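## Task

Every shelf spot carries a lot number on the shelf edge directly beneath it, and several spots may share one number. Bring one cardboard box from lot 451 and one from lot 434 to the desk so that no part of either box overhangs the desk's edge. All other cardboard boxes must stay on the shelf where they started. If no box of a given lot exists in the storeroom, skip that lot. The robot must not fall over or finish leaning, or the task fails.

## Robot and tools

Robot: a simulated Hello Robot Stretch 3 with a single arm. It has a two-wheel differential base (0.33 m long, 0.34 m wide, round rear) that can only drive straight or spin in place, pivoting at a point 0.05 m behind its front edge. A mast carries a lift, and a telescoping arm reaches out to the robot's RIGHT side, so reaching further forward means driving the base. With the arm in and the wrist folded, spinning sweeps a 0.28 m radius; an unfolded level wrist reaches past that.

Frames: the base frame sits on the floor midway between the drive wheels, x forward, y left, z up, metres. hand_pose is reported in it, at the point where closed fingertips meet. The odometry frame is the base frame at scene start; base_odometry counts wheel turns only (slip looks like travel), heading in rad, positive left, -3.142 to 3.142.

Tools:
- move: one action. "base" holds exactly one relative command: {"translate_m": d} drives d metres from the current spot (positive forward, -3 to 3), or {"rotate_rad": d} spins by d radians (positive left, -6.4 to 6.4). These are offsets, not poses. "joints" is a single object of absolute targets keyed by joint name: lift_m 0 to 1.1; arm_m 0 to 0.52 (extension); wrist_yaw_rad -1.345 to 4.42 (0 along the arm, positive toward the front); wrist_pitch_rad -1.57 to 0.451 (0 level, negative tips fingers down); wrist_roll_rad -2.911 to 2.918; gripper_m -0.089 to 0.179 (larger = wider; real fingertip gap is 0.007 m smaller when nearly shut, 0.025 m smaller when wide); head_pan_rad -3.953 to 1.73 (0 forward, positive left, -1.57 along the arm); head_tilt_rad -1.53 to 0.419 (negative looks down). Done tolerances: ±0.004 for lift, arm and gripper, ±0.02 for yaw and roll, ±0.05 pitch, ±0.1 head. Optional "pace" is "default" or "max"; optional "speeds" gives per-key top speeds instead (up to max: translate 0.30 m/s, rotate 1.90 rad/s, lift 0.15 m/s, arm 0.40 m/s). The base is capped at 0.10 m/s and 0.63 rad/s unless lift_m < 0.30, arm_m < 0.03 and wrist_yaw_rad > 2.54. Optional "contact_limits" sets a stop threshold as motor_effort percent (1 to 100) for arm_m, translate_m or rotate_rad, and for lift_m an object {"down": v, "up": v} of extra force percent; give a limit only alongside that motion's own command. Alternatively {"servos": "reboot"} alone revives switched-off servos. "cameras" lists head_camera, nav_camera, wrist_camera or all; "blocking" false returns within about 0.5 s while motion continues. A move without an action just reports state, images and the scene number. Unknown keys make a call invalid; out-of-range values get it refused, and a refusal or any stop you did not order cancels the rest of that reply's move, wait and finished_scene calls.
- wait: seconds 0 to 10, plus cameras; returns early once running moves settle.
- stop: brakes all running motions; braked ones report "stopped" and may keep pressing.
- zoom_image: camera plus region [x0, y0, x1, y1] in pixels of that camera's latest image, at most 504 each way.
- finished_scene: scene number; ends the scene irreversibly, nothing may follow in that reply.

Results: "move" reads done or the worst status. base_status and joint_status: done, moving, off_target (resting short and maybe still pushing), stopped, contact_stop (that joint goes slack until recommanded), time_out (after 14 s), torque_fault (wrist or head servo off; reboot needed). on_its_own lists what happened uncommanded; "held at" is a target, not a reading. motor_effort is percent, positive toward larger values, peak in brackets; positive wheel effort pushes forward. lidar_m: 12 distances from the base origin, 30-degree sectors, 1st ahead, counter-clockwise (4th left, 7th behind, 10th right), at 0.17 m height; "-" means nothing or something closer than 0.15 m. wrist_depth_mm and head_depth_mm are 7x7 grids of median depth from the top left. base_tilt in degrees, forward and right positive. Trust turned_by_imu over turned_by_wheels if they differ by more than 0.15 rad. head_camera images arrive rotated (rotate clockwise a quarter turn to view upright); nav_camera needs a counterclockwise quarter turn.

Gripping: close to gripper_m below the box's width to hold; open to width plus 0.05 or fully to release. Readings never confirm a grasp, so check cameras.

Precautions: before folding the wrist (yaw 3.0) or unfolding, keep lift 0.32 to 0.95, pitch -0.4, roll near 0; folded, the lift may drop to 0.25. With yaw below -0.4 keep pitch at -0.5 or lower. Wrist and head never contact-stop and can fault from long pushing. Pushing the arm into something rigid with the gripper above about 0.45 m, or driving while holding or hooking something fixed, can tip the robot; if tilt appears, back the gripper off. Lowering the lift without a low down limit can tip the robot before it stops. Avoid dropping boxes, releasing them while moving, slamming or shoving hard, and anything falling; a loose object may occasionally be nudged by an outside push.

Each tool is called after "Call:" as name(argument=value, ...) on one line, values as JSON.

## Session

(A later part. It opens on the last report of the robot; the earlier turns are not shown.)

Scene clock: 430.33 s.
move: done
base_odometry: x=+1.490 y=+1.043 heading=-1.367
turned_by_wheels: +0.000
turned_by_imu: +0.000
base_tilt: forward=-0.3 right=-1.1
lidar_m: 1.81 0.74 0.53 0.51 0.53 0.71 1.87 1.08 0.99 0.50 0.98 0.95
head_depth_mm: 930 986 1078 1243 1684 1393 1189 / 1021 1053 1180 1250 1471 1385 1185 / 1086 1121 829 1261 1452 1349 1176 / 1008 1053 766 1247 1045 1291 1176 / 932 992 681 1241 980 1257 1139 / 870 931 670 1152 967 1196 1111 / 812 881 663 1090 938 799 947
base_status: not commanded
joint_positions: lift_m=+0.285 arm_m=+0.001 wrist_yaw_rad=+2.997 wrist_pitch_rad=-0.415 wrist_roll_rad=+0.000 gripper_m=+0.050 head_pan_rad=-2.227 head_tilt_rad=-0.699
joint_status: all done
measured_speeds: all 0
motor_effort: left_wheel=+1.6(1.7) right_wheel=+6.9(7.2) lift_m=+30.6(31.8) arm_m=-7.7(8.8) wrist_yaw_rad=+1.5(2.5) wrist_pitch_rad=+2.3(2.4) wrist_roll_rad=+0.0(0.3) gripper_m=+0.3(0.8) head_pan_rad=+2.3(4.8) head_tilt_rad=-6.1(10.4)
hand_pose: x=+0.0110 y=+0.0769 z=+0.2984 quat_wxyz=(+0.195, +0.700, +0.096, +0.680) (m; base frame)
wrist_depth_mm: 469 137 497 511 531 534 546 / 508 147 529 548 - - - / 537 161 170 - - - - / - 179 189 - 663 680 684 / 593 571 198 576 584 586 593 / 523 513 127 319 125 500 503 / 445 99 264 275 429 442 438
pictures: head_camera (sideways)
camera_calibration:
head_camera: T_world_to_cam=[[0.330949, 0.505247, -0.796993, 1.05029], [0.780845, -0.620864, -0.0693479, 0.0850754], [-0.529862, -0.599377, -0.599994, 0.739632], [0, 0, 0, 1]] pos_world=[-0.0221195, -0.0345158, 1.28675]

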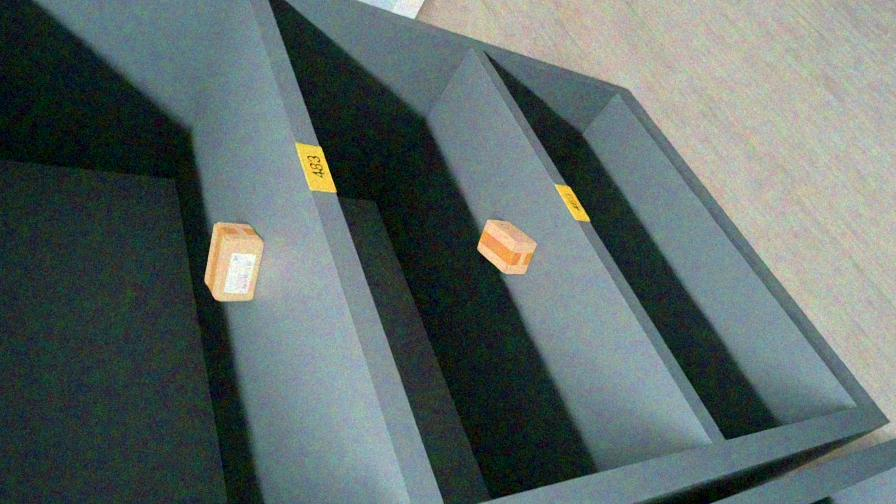

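Call:
zoom_image(camera="head_camera", region=[550, 175, 595, 230])

Call:
move(joints={"head_pan_rad": -1.0, "head_tilt_rad": -0.8}, pace="max", cameras=["head_camera"])

Call:
zoom_image(camera="head_camera", region=[520, 250, 660, 350])

Scaled by 9.164 from the camera's 896x504 image, which has a finer 1280x720 frame.

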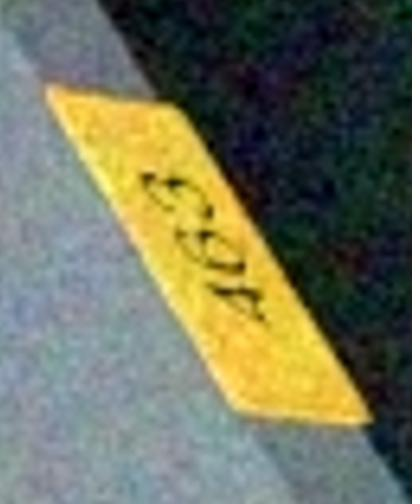

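Scene clock: 439.40 s.
move: done
base_odometry: x=+1.490 y=+1.043 heading=-1.367
turned_by_wheels: +0.000
turned_by_imu: +0.000
base_tilt: forward=-0.3 right=-1.2
lidar_m: 1.81 0.74 0.53 0.51 0.53 0.71 1.86 1.08 0.99 0.50 0.98 0.95
head_depth_mm: 794 809 574 1075 918 813 1033 / 840 798 590 1110 912 1190 1094 / 892 786 615 1101 910 1223 1134 / 948 683 1223 1060 970 1249 1128 / 994 760 1289 1087 1360 1274 1123 / 941 754 1171 1110 1419 1281 1118 / 846 790 1029 1124 1402 1283 1108
base_status: not commanded
joint_positions: lift_m=+0.285 arm_m=+0.001 wrist_yaw_rad=+2.997 wrist_pitch_rad=-0.415 wrist_roll_rad=+0.000 gripper_m=+0.050 head_pan_rad=-0.964 head_tilt_rad=-0.804
joint_status: all done
measured_speeds: all 0
motor_effort: left_wheel=+1.8(2.0) right_wheel=+6.9(7.2) lift_m=+30.2(30.8) arm_m=-6.1(6.7) wrist_yaw_rad=+3.0(3.0) wrist_pitch_rad=+2.4(2.4) wrist_roll_rad=+0.0(0.3) gripper_m=+0.3(0.8) head_pan_rad=-2.8(5.8) head_tilt_rad=-5.4(9.6)
hand_pose: x=+0.0110 y=+0.0769 z=+0.2984 quat_wxyz=(+0.195, +0.700, +0.096, +0.680) (m; base frame)
wrist_depth_mm: 465 137 497 513 526 536 547 / 513 148 526 537 - - - / 544 161 170 - - - - / - 178 188 - 669 683 678 / 591 571 198 573 591 589 581 / 517 511 127 317 126 500 501 / 444 99 263 275 426 441 437
pictures: head_camera (sideways)
camera_calibration:
head_camera: T_world_to_cam=[[-0.426778, 0.533907, -0.729934, 0.967466], [0.823967, 0.562233, -0.0705144, 0.0863639], [0.372745, -0.631536, -0.67987, 0.838022], [0, 0, 0, 1]] pos_world=[0.0293633, -0.0358522, 1.28202]

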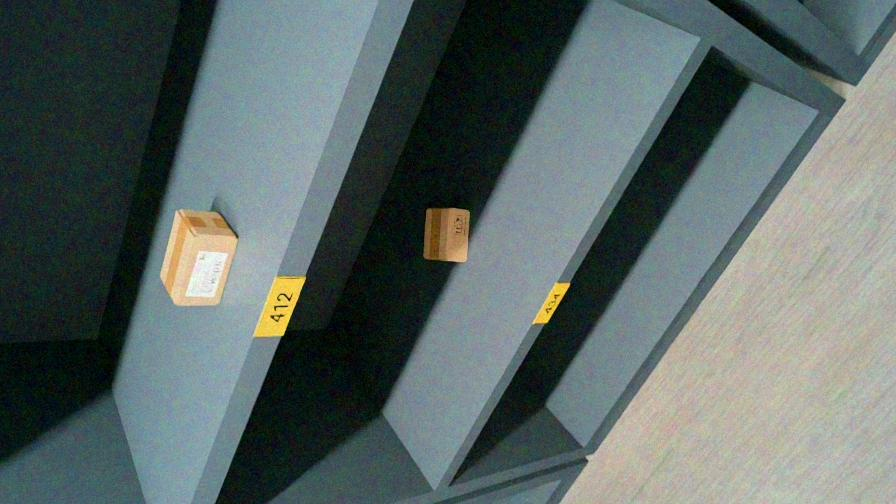

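Scaled by 3.600 from the camera's 896x504 image, which has a finer 1280x720 frame.

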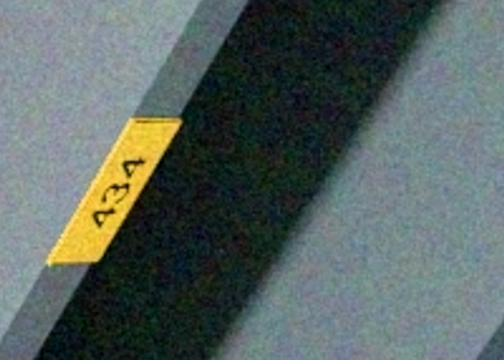

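Call:
move(base={"translate_m": 0.43}, pace="max")

Call:
move(joints={"lift_m": 0.55, "head_pan_rad": -1.57, "head_tilt_rad": -0.8, "gripper_m": 0.17}, pace="max")

Call:
move(joints={"wrist_yaw_rad": 0.0}, pace="max")

Call:
move(joints={"wrist_pitch_rad": -0.2}, cameras=["wrist_camera", "head_camera"])

Scene clock: 462.83 s.
move: done
base_odometry: x=+1.577 y=+0.622 heading=-1.367
turned_by_wheels: +0.000
turned_by_imu: +0.000
base_tilt: forward=-0.3 right=-1.1
lidar_m: 2.15 0.75 0.54 0.52 0.53 0.72 1.89 0.71 0.67 0.94 0.62 0.68
head_depth_mm: 777 810 577 1060 896 812 1078 / 812 806 573 1098 913 1187 1103 / 702 753 613 1106 910 1226 1135 / 590 668 638 978 950 1232 1131 / 514 582 669 816 1013 1241 1121 / 530 624 759 1045 1386 1282 1113 / 1075 755 1367 1145 1437 1280 1116
base_status: done
joint_positions: lift_m=+0.285 arm_m=+0.001 wrist_yaw_rad=+2.998 wrist_pitch_rad=-0.415 wrist_roll_rad=+0.000 gripper_m=+0.050 head_pan_rad=-1.000 head_tilt_rad=-0.800
joint_status: not commanded
measured_speeds: all 0
motor_effort: left_wheel=+5.0(14.2) right_wheel=+2.8(14.4) lift_m=+29.4(30.3) arm_m=-3.5(4.9) wrist_yaw_rad=+1.0(2.7) wrist_pitch_rad=+2.3(2.3) wrist_roll_rad=-0.3(0.3) gripper_m=+0.1(0.9) head_pan_rad=-3.0(3.6) head_tilt_rad=+1.9(3.2)
hand_pose: x=+0.0110 y=+0.0769 z=+0.2984 quat_wxyz=(+0.195, +0.700, +0.096, +0.680) (m; base frame)
wrist_depth_mm: 476 137 498 516 531 538 - / 518 147 529 - - - - / - 161 170 - - - - / - 178 188 - 684 685 676 / 614 561 198 586 591 588 589 / 518 512 127 318 126 499 496 / 439 99 266 275 431 433 434
pictures: none

Scene clock: 465.40 s.
move: done
base_odometry: x=+1.577 y=+0.622 heading=-1.367
turned_by_wheels: +0.000
turned_by_imu: +0.000
base_tilt: forward=-0.2 right=-1.1
lidar_m: 2.16 0.75 0.54 0.52 0.53 0.72 1.90 0.71 0.67 0.94 0.62 0.68
head_depth_mm: 785 819 578 1094 918 1146 1148 / 781 808 571 1120 916 1240 1137 / 783 793 565 1116 908 1227 1140 / 783 784 560 1104 905 1225 1127 / 779 771 577 1095 897 1220 1120 / 777 760 570 1084 889 1212 1116 / 778 752 564 1072 882 1178 1114
base_status: not commanded
joint_positions: lift_m=+0.550 arm_m=+0.001 wrist_yaw_rad=+2.998 wrist_pitch_rad=-0.415 wrist_roll_rad=+0.000 gripper_m=+0.170 head_pan_rad=-1.572 head_tilt_rad=-0.800
joint_status: all done
measured_speeds: all 0
motor_effort: left_wheel=+4.9(5.0) right_wheel=+2.1(3.7) lift_m=+28.6(35.2) arm_m=-2.1(3.7) wrist_yaw_rad=+2.4(3.3) wrist_pitch_rad=+2.3(2.4) wrist_roll_rad=-0.2(0.4) gripper_m=+0.7(84.3) head_pan_rad=+3.5(4.7) head_tilt_rad=+1.3(4.9)
hand_pose: x=+0.0110 y=+0.0769 z=+0.5634 quat_wxyz=(+0.195, +0.700, +0.096, +0.680) (m; base frame)
wrist_depth_mm: 470 137 504 517 532 541 - / 519 148 527 - - - - / - 161 169 - - - - / - 178 188 - - - - / - 147 205 - - - - / - 126 233 787 801 775 808 / 116 704 276 731 708 690 106
pictures: none

Scene clock: 467.23 s.
move: done
base_odometry: x=+1.577 y=+0.622 heading=-1.367
turned_by_wheels: +0.000
turned_by_imu: +0.000
base_tilt: forward=-0.3 right=-1.2
lidar_m: 2.16 0.75 0.54 0.52 0.53 0.72 1.90 0.71 0.67 0.94 0.62 0.68
head_depth_mm: 785 817 576 1097 920 1144 1146 / 782 805 572 1122 912 1236 1140 / 781 796 567 1116 910 1230 1137 / 780 783 560 1101 903 1227 532 / 780 772 576 1089 897 1216 1106 / 779 761 570 1084 889 1208 1116 / 779 748 565 1065 885 1182 1119
base_status: not commanded
joint_positions: lift_m=+0.550 arm_m=+0.001 wrist_yaw_rad=+0.003 wrist_pitch_rad=-0.415 wrist_roll_rad=+0.000 gripper_m=+0.170 head_pan_rad=-1.570 head_tilt_rad=-0.800
joint_status: all done
measured_speeds: all 0
motor_effort: left_wheel=+4.9(5.3) right_wheel=+2.6(3.4) lift_m=+23.4(28.1) arm_m=-1.0(2.7) wrist_yaw_rad=-2.1(9.1) wrist_pitch_rad=+2.3(2.4) wrist_roll_rad=-0.2(0.3) gripper_m=+0.6(1.4) head_pan_rad=+4.0(4.1) head_tilt_rad=+0.4(1.6)
hand_pose: x=-0.0208 y=-0.3703 z=+0.5634 quat_wxyz=(+0.692, +0.147, -0.691, -0.145) (m; base frame)
wrist_depth_mm: 490 - - 428 - - 603 / 455 462 461 423 445 441 435 / 342 336 334 331 328 324 320 / 300 294 295 289 289 286 284 / 470 144 - - - - - / 117 124 - - - - - / 116 127 - - - - 106
pictures: none

Scene clock: 468.10 s.
move: done
base_odometry: x=+1.577 y=+0.622 heading=-1.367
turned_by_wheels: +0.000
turned_by_imu: +0.000
base_tilt: forward=-0.4 right=-1.2
lidar_m: 2.15 0.75 0.54 0.52 0.53 0.72 1.90 0.71 0.67 0.94 0.62 0.68
head_depth_mm: 784 818 577 1093 922 1142 1144 / 782 808 573 1119 910 1242 1140 / 782 794 567 1112 908 1208 1130 / 781 782 559 1102 899 1227 521 / 778 773 577 1097 896 1171 1123 / 781 759 571 1086 892 1210 1119 / 779 750 563 1065 883 1178 1116
base_status: not commanded
joint_positions: lift_m=+0.550 arm_m=+0.001 wrist_yaw_rad=+0.003 wrist_pitch_rad=-0.222 wrist_roll_rad=+0.000 gripper_m=+0.170 head_pan_rad=-1.570 head_tilt_rad=-0.800
joint_status: all done
measured_speeds: all 0
motor_effort: left_wheel=+4.6(5.0) right_wheel=+2.9(3.2) lift_m=+23.5(24.1) arm_m=-0.7(1.8) wrist_yaw_rad=-3.3(4.8) wrist_pitch_rad=+3.7(3.8) wrist_roll_rad=+0.1(0.3) gripper_m=+0.4(1.0) head_pan_rad=+3.1(3.8) head_tilt_rad=+0.2(1.4)
hand_pose: x=-0.0207 y=-0.3902 z=+0.6087 quat_wxyz=(+0.703, +0.080, -0.702, -0.078) (m; base frame)
wrist_depth_mm: 491 - - - - - 619 / 492 - - - - - - / 500 - - 459 - - 511 / 422 421 418 414 416 409 412 / 317 301 313 313 311 312 311 / 123 127 302 297 293 134 287 / 116 - - - - - 106
pictures: head_camera (sideways), wrist_camera
camera_calibration:
head_camera: T_world_to_cam=[[-0.0467455, 0.678874, -0.732766, 0.968865], [0.997494, -0.00728109, -0.0703789, 0.0851016], [-0.0531137, -0.734219, -0.676832, 0.836667], [0, 0, 0, 1]] pos_world=[0.00484023, -0.0428205, 1.28222]
wrist_camera: T_world_to_cam=[[-0.998855, -0.0443806, -0.0178562, -0.0204277], [-0.00200429, 0.41176, -0.91129, 0.747805], [0.047796, -0.910211, -0.411378, 0.0624426], [0, 0, 0, 1]] pos_world=[-0.02189, -0.251987, 0.70679]

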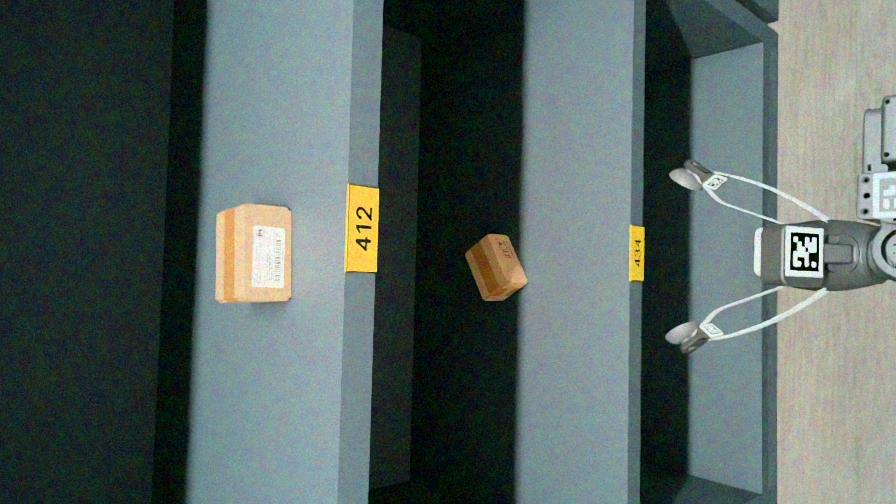

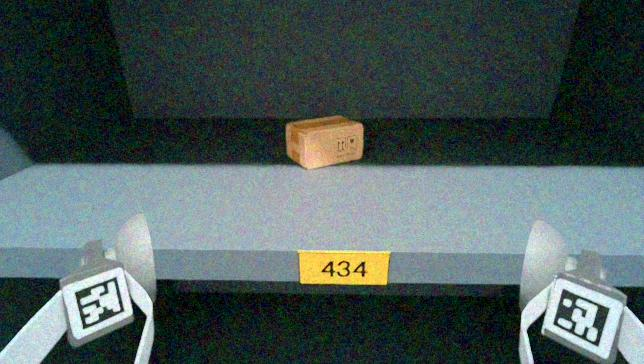

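Call:
move(base={"translate_m": -0.125}, joints={"wrist_yaw_rad": 0.42, "lift_m": 0.52})

Call:
move(joints={"arm_m": 0.2}, contact_limits={"arm_m": 35}, cameras=["wrist_camera"])

Scene clock: 504.13 s.
move: done
base_odometry: x=+1.551 y=+0.744 heading=-1.367
turned_by_wheels: +0.000
turned_by_imu: +0.000
base_tilt: forward=-0.4 right=-1.3
lidar_m: 2.14 0.74 0.54 0.52 0.53 0.71 1.89 1.36 0.59 0.94 0.73 0.71
head_depth_mm: 786 787 579 851 847 1000 1148 / 785 808 572 1090 913 1167 1143 / 782 796 566 1112 909 1229 1137 / 784 788 584 1105 898 1200 1087 / 780 773 579 1090 896 1211 576 / 782 763 573 1083 890 1206 1101 / 782 749 565 1079 885 1203 1114
base_status: done
joint_positions: lift_m=+0.520 arm_m=+0.001 wrist_yaw_rad=+0.417 wrist_pitch_rad=-0.221 wrist_roll_rad=+0.000 gripper_m=+0.170 head_pan_rad=-1.570 head_tilt_rad=-0.800
joint_status: all done
measured_speeds: all 0
motor_effort: left_wheel=-5.9(11.9) right_wheel=-6.9(11.1) lift_m=+24.5(25.6) arm_m=+1.2(2.1) wrist_yaw_rad=+1.3(5.3) wrist_pitch_rad=+3.5(3.6) wrist_roll_rad=-0.1(0.3) gripper_m=+0.7(1.1) head_pan_rad=+3.4(4.1) head_tilt_rad=-1.0(1.4)
hand_pose: x=+0.0776 y=-0.3693 z=+0.5790 quat_wxyz=(+0.704, +0.222, -0.671, +0.069) (m; base frame)
wrist_depth_mm: 424 494 - - - - - / 444 488 - - - - - / 462 474 477 473 446 464 460 / 517 412 375 346 346 344 340 / - 144 - 317 287 266 258 / - 124 851 - - 134 226 / 116 634 - - - - 106
pictures: none

Scene clock: 506.83 s.
move: done
base_odometry: x=+1.551 y=+0.744 heading=-1.367
turned_by_wheels: +0.000
turned_by_imu: +0.000
base_tilt: forward=-0.3 right=-1.2
lidar_m: 2.14 0.75 0.53 0.52 0.53 0.72 1.89 1.36 0.59 0.94 0.73 0.70
head_depth_mm: 785 789 578 852 845 1004 1149 / 785 806 574 1083 914 1160 1100 / 783 796 566 1113 909 590 1071 / 781 785 584 1102 882 634 1128 / 783 774 576 1093 895 1186 1125 / 781 764 572 1087 891 1212 1118 / 778 751 566 1080 886 1202 1114
base_status: not commanded
joint_positions: lift_m=+0.520 arm_m=+0.200 wrist_yaw_rad=+0.417 wrist_pitch_rad=-0.221 wrist_roll_rad=+0.000 gripper_m=+0.170 head_pan_rad=-1.570 head_tilt_rad=-0.800
joint_status: all done
measured_speeds: all 0
motor_effort: left_wheel=-5.7(6.4) right_wheel=-7.4(7.5) lift_m=+29.1(29.2) arm_m=+12.4(15.6) wrist_yaw_rad=+2.0(3.6) wrist_pitch_rad=+3.5(3.6) wrist_roll_rad=-0.2(0.3) gripper_m=+0.4(1.1) head_pan_rad=+3.1(3.7) head_tilt_rad=-1.6(2.1)
contact_limits: arm_m 35 (drawing in: default 31, maximum 55; extending or still: default 40, maximum 69)
hand_pose: x=+0.0777 y=-0.5687 z=+0.5790 quat_wxyz=(+0.704, +0.222, -0.671, +0.069) (m; base frame)
wrist_depth_mm: 424 485 - - - - - / 427 496 - - - - - / 438 473 470 429 424 423 - / 349 347 347 290 296 342 339 / 263 261 259 259 258 256 256 / 117 140 208 207 207 199 205 / 164 168 173 173 173 167 106
pictures: wrist_camera
camera_calibration:
wrist_camera: T_world_to_cam=[[-0.896674, -0.442335, -0.0177629, -0.164954], [-0.167012, 0.375171, -0.911786, 0.786824], [0.409979, -0.814608, -0.410282, -0.0913909], [0, 0, 0, 1]] pos_world=[0.0209676, -0.442606, 0.676989]

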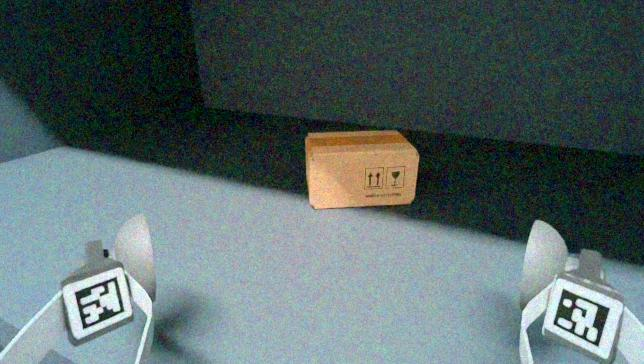

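Call:
move(base={"translate_m": -0.0225}, joints={"lift_m": 0.507})

Call:
move(base={"translate_m": 0.036}, joints={"arm_m": 0.28}, speeds={"translate_m": 0.04, "arm_m": 0.09}, contact_limits={"arm_m": 35}, cameras=["wrist_camera"])

Scene clock: 529.83 s.
move: done
base_odometry: x=+1.547 y=+0.766 heading=-1.367
turned_by_wheels: +0.000
turned_by_imu: +0.000
base_tilt: forward=-0.4 right=-1.1
lidar_m: 2.14 0.75 0.54 0.51 0.53 0.72 1.88 1.34 0.58 0.94 0.76 0.72
head_depth_mm: 772 774 578 794 830 1053 1151 / 783 809 571 1048 912 1097 1124 / 782 797 566 1112 910 598 1074 / 782 788 583 1099 883 646 1123 / 783 771 578 1097 899 1195 1124 / 782 762 572 1084 892 1211 1116 / 781 751 566 1075 885 1209 1112
base_status: done
joint_positions: lift_m=+0.507 arm_m=+0.200 wrist_yaw_rad=+0.417 wrist_pitch_rad=-0.221 wrist_roll_rad=+0.000 gripper_m=+0.170 head_pan_rad=-1.570 head_tilt_rad=-0.800
joint_status: all done
measured_speeds: all 0
motor_effort: left_wheel=-4.8(9.9) right_wheel=-7.3(11.6) lift_m=+23.4(29.5) arm_m=+7.0(8.8) wrist_yaw_rad=+1.7(3.1) wrist_pitch_rad=+3.4(3.5) wrist_roll_rad=+0.2(0.3) gripper_m=+0.8(1.0) head_pan_rad=+2.4(3.5) head_tilt_rad=-2.4(3.0)
contact_limits: arm_m 35 (drawing in: default 31, maximum 55; extending or still: default 40, maximum 69)
hand_pose: x=+0.0777 y=-0.5688 z=+0.5660 quat_wxyz=(+0.704, +0.222, -0.671, +0.069) (m; base frame)
wrist_depth_mm: 445 500 - - - - - / 449 - - - - - - / 438 476 435 286 421 420 387 / 318 318 314 292 298 309 309 / 238 237 236 234 234 234 232 / 123 141 189 189 188 180 186 / 153 148 158 157 157 151 106
pictures: none

Scene clock: 531.63 s.
move: done
base_odometry: x=+1.554 y=+0.731 heading=-1.367
turned_by_wheels: +0.000
turned_by_imu: +0.000
base_tilt: forward=-0.3 right=-1.3
lidar_m: 2.15 0.75 0.54 0.51 0.53 0.71 1.89 1.36 0.60 0.94 0.71 0.70
head_depth_mm: 786 819 578 884 874 996 1149 / 784 807 572 1083 914 1156 1122 / 786 794 567 1112 866 602 1070 / 782 784 582 1101 755 1204 1122 / 780 773 578 1092 865 1216 1128 / 781 761 571 1081 878 1206 1116 / 778 752 566 1082 884 1201 1112
base_status: done
joint_positions: lift_m=+0.507 arm_m=+0.280 wrist_yaw_rad=+0.417 wrist_pitch_rad=-0.221 wrist_roll_rad=+0.000 gripper_m=+0.170 head_pan_rad=-1.570 head_tilt_rad=-0.800
joint_status: all done
measured_speeds: all 0
motor_effort: left_wheel=+3.1(8.6) right_wheel=+5.9(9.6) lift_m=+23.9(24.5) arm_m=+12.6(15.2) wrist_yaw_rad=+2.2(3.3) wrist_pitch_rad=+3.5(3.6) wrist_roll_rad=+0.1(0.3) gripper_m=+0.5(1.1) head_pan_rad=+2.5(3.2) head_tilt_rad=-3.2(3.6)
contact_limits: arm_m 35 (drawing in: default 31, maximum 55; extending or still: default 40, maximum 69)
hand_pose: x=+0.0777 y=-0.6488 z=+0.5660 quat_wxyz=(+0.704, +0.222, -0.671, +0.069) (m; base frame)
wrist_depth_mm: 412 484 - - - - - / 424 488 - - - - - / 419 476 468 428 385 - - / 318 316 312 205 273 307 308 / 238 235 236 214 222 233 231 / 122 140 188 188 187 180 186 / 148 153 157 157 156 151 106
pictures: wrist_camera
camera_calibration:
wrist_camera: T_world_to_cam=[[-0.896647, -0.442391, -0.0177419, -0.200616], [-0.166956, 0.374959, -0.911884, 0.804937], [0.410062, -0.814675, -0.410065, -0.162073], [0, 0, 0, 1]] pos_world=[0.0209674, -0.522606, 0.663989]

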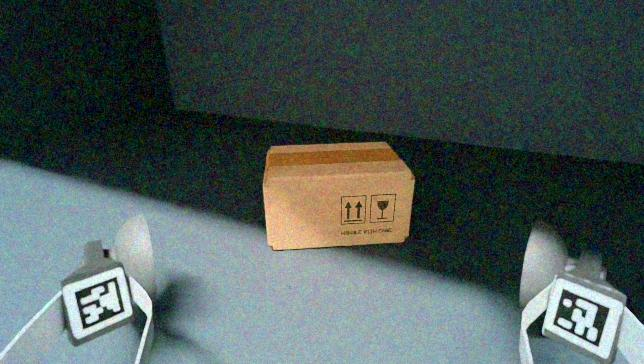

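Call:
move(base={"translate_m": 0.034}, joints={"arm_m": 0.354}, speeds={"translate_m": 0.04, "arm_m": 0.085}, contact_limits={"arm_m": 32}, cameras=["wrist_camera"])

Scene clock: 541.50 s.
move: done
base_odometry: x=+1.561 y=+0.698 heading=-1.367
turned_by_wheels: +0.000
turned_by_imu: +0.000
base_tilt: forward=-0.4 right=-1.2
lidar_m: 2.15 0.75 0.54 0.52 0.53 0.72 1.89 1.37 0.62 0.94 0.67 0.69
head_depth_mm: 784 818 578 974 896 1045 1146 / 783 807 572 1125 915 1209 1118 / 780 795 565 1111 719 603 551 / 784 785 560 1101 762 1222 1133 / 780 772 556 1092 873 1220 1124 / 782 760 571 1084 892 1208 1122 / 779 750 565 1076 884 1197 1116
base_status: done
joint_positions: lift_m=+0.507 arm_m=+0.354 wrist_yaw_rad=+0.417 wrist_pitch_rad=-0.221 wrist_roll_rad=+0.000 gripper_m=+0.170 head_pan_rad=-1.570 head_tilt_rad=-0.800
joint_status: all done
measured_speeds: all 0
motor_effort: left_wheel=+4.9(8.5) right_wheel=+5.2(10.3) lift_m=+26.1(26.3) arm_m=+13.7(14.5) wrist_yaw_rad=+2.0(3.1) wrist_pitch_rad=+3.4(3.6) wrist_roll_rad=-0.2(0.3) gripper_m=+0.6(1.2) head_pan_rad=+2.8(3.0) head_tilt_rad=-4.4(4.7)
contact_limits: arm_m 32 (drawing in: default 31, maximum 55; extending or still: default 40, maximum 69)
hand_pose: x=+0.0777 y=-0.7227 z=+0.5660 quat_wxyz=(+0.704, +0.222, -0.671, +0.069) (m; base frame)
wrist_depth_mm: 387 438 - - - - - / 391 463 - - - - - / 398 446 424 391 - - - / 316 314 314 310 308 287 285 / 236 235 159 143 150 232 232 / 123 141 128 131 133 179 185 / 148 152 141 139 145 150 106
pictures: wrist_camera
camera_calibration:
wrist_camera: T_world_to_cam=[[-0.896647, -0.442391, -0.0177419, -0.233353], [-0.166956, 0.374959, -0.911884, 0.832684], [0.410062, -0.814675, -0.410065, -0.222359], [0, 0, 0, 1]] pos_world=[0.0209674, -0.596606, 0.663989]

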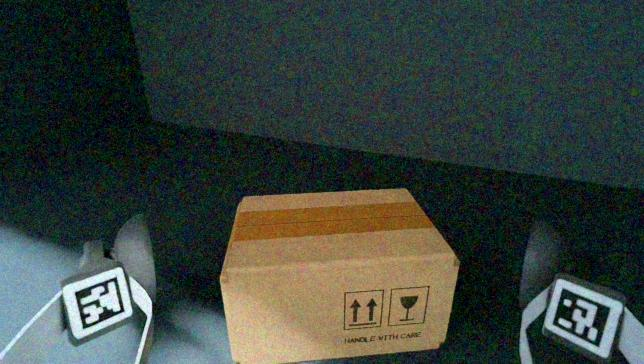

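Call:
move(joints={"gripper_m": 0.03}, cameras=["wrist_camera"])

Scene clock: 549.73 s.
move: done
base_odometry: x=+1.561 y=+0.698 heading=-1.367
turned_by_wheels: +0.000
turned_by_imu: +0.000
base_tilt: forward=-0.4 right=-1.4
lidar_m: 2.15 0.75 0.54 0.51 0.53 0.72 1.89 1.37 0.62 0.94 0.67 0.69
head_depth_mm: 786 818 578 976 898 1044 1151 / 785 807 571 1122 915 1209 1122 / 781 795 567 1112 719 601 550 / 779 785 561 1103 761 1226 1127 / 780 773 555 1095 875 1215 1119 / 779 759 572 1084 893 1215 1122 / 779 753 565 1079 886 1201 1119
base_status: not commanded
joint_positions: lift_m=+0.507 arm_m=+0.354 wrist_yaw_rad=+0.418 wrist_pitch_rad=-0.220 wrist_roll_rad=+0.000 gripper_m=+0.031 head_pan_rad=-1.570 head_tilt_rad=-0.800
joint_status: all done
measured_speeds: all 0
motor_effort: left_wheel=+4.6(5.2) right_wheel=+5.9(6.7) lift_m=+27.4(28.6) arm_m=+13.3(13.8) wrist_yaw_rad=+0.4(3.0) wrist_pitch_rad=+3.1(3.5) wrist_roll_rad=-0.1(0.4) gripper_m=-22.4(94.9) head_pan_rad=+2.0(3.0) head_tilt_rad=-5.4(5.9)
contact_limits: arm_m 32 (drawing in: default 31, maximum 55; extending or still: default 40, maximum 69)
hand_pose: x=+0.0780 y=-0.7227 z=+0.5663 quat_wxyz=(+0.704, +0.222, -0.671, +0.070) (m; base frame)
wrist_depth_mm: 388 442 - - - - - / 393 462 - - - - - / 397 445 428 - - - - / 317 318 314 312 312 291 287 / 238 237 144 143 149 233 231 / 190 190 136 136 136 180 186 / 164 147 150 147 147 146 160
pictures: wrist_camera
camera_calibration:
wrist_camera: T_world_to_cam=[[-0.896159, -0.443379, -0.0177334, -0.233868], [-0.16688, 0.373789, -0.912378, 0.832418], [0.411158, -0.814676, -0.408965, -0.223113], [0, 0, 0, 1]] pos_world=[0.0210657, -0.596605, 0.664087]

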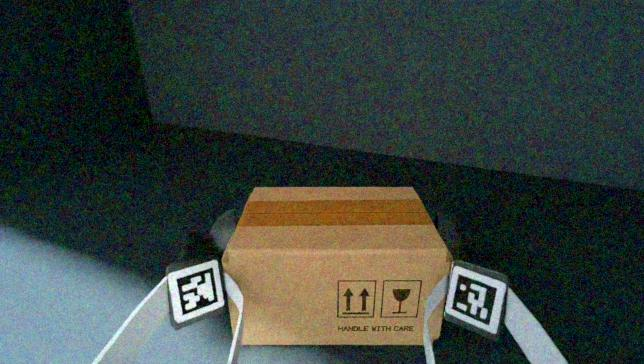

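Call:
move(joints={"lift_m": 0.58}, cameras=["wrist_camera"])

Call:
move(joints={"arm_m": 0.0}, pace="max", cameras=["wrist_camera"])

Scene clock: 556.33 s.
move: done
base_odometry: x=+1.561 y=+0.698 heading=-1.367
turned_by_wheels: +0.000
turned_by_imu: +0.000
base_tilt: forward=-0.4 right=-1.2
lidar_m: 2.15 0.75 0.54 0.52 0.53 0.72 1.89 1.36 0.62 0.94 0.67 0.69
head_depth_mm: 786 820 578 974 896 1042 1147 / 784 804 572 1121 913 1147 434 / 781 797 564 1109 645 1158 1095 / 780 782 561 1096 840 1224 1126 / 777 775 557 999 894 1214 1117 / 779 760 571 1083 889 1205 1119 / 776 749 567 1075 880 1212 1112
base_status: not commanded
joint_positions: lift_m=+0.580 arm_m=+0.354 wrist_yaw_rad=+0.418 wrist_pitch_rad=-0.224 wrist_roll_rad=+0.000 gripper_m=+0.034 head_pan_rad=-1.570 head_tilt_rad=-0.800
joint_status: all done
measured_speeds: all 0
motor_effort: left_wheel=+4.4(5.2) right_wheel=+5.3(6.2) lift_m=+31.4(34.4) arm_m=+12.8(13.6) wrist_yaw_rad=+0.2(1.9) wrist_pitch_rad=+4.0(4.2) wrist_roll_rad=-0.2(0.3) gripper_m=-10.1(10.2) head_pan_rad=+1.9(2.7) head_tilt_rad=-6.8(6.9)
contact_limits: arm_m 32 (drawing in: default 31, maximum 55; extending or still: default 40, maximum 69)
hand_pose: x=+0.0778 y=-0.7224 z=+0.6383 quat_wxyz=(+0.704, +0.223, -0.671, +0.068) (m; base frame)
wrist_depth_mm: 385 436 - - - - - / 395 465 - - - - - / 403 475 - - - - - / 412 455 455 183 - - - / 368 366 149 143 148 341 - / 295 294 135 137 136 279 287 / 255 230 149 148 148 228 241
pictures: wrist_camera
camera_calibration:
wrist_camera: T_world_to_cam=[[-0.896223, -0.443244, -0.0178778, -0.232394], [-0.168506, 0.37744, -0.910574, 0.899456], [0.410354, -0.813065, -0.412959, -0.189545], [0, 0, 0, 1]] pos_world=[0.0210677, -0.596609, 0.736592]

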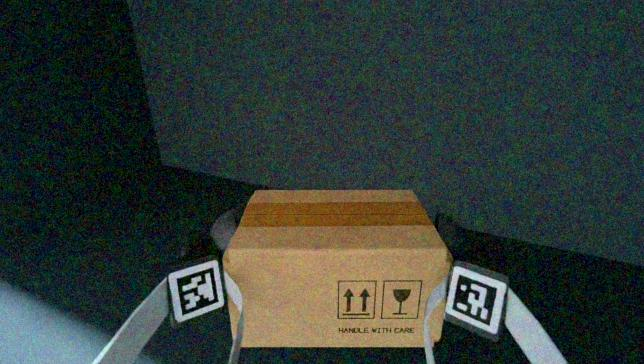

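Scene clock: 558.50 s.
move: done
base_odometry: x=+1.561 y=+0.698 heading=-1.367
turned_by_wheels: +0.000
turned_by_imu: +0.000
base_tilt: forward=-0.3 right=-1.3
lidar_m: 2.14 0.75 0.54 0.51 0.53 0.72 1.89 1.36 0.62 0.94 0.67 0.69
head_depth_mm: 786 815 577 974 896 1049 1147 / 783 804 572 1120 912 1222 1136 / 782 795 566 1114 909 1227 1138 / 782 782 563 1100 902 1217 501 / 778 771 573 1093 896 680 1057 / 777 760 570 1084 890 1157 1115 / 779 749 565 1075 885 1197 1118
base_status: not commanded
joint_positions: lift_m=+0.580 arm_m=+0.001 wrist_yaw_rad=+0.418 wrist_pitch_rad=-0.225 wrist_roll_rad=+0.000 gripper_m=+0.034 head_pan_rad=-1.570 head_tilt_rad=-0.800
joint_status: all done
measured_speeds: all 0
motor_effort: left_wheel=+4.6(5.3) right_wheel=+6.0(6.6) lift_m=+23.7(31.7) arm_m=-13.0(14.8) wrist_yaw_rad=+1.5(2.3) wrist_pitch_rad=+4.2(4.3) wrist_roll_rad=-0.1(0.3) gripper_m=-9.6(10.4) head_pan_rad=+2.0(2.7) head_tilt_rad=-5.6(7.3)
hand_pose: x=+0.0778 y=-0.3689 z=+0.6381 quat_wxyz=(+0.704, +0.224, -0.670, +0.068) (m; base frame)
wrist_depth_mm: 392 463 - - - - - / 422 466 - - - - - / 446 475 - - - - - / - 466 491 482 450 475 473 / - 496 150 143 150 364 361 / - 516 135 136 136 280 291 / 862 - 147 146 146 121 260
pictures: wrist_camera
camera_calibration:
wrist_camera: T_world_to_cam=[[-0.896218, -0.443251, -0.0179341, -0.0757116], [-0.168778, 0.378085, -0.910256, 0.765998], [0.410253, -0.812761, -0.413658, 0.0983822], [0, 0, 0, 1]] pos_world=[0.021068, -0.24321, 0.736593]

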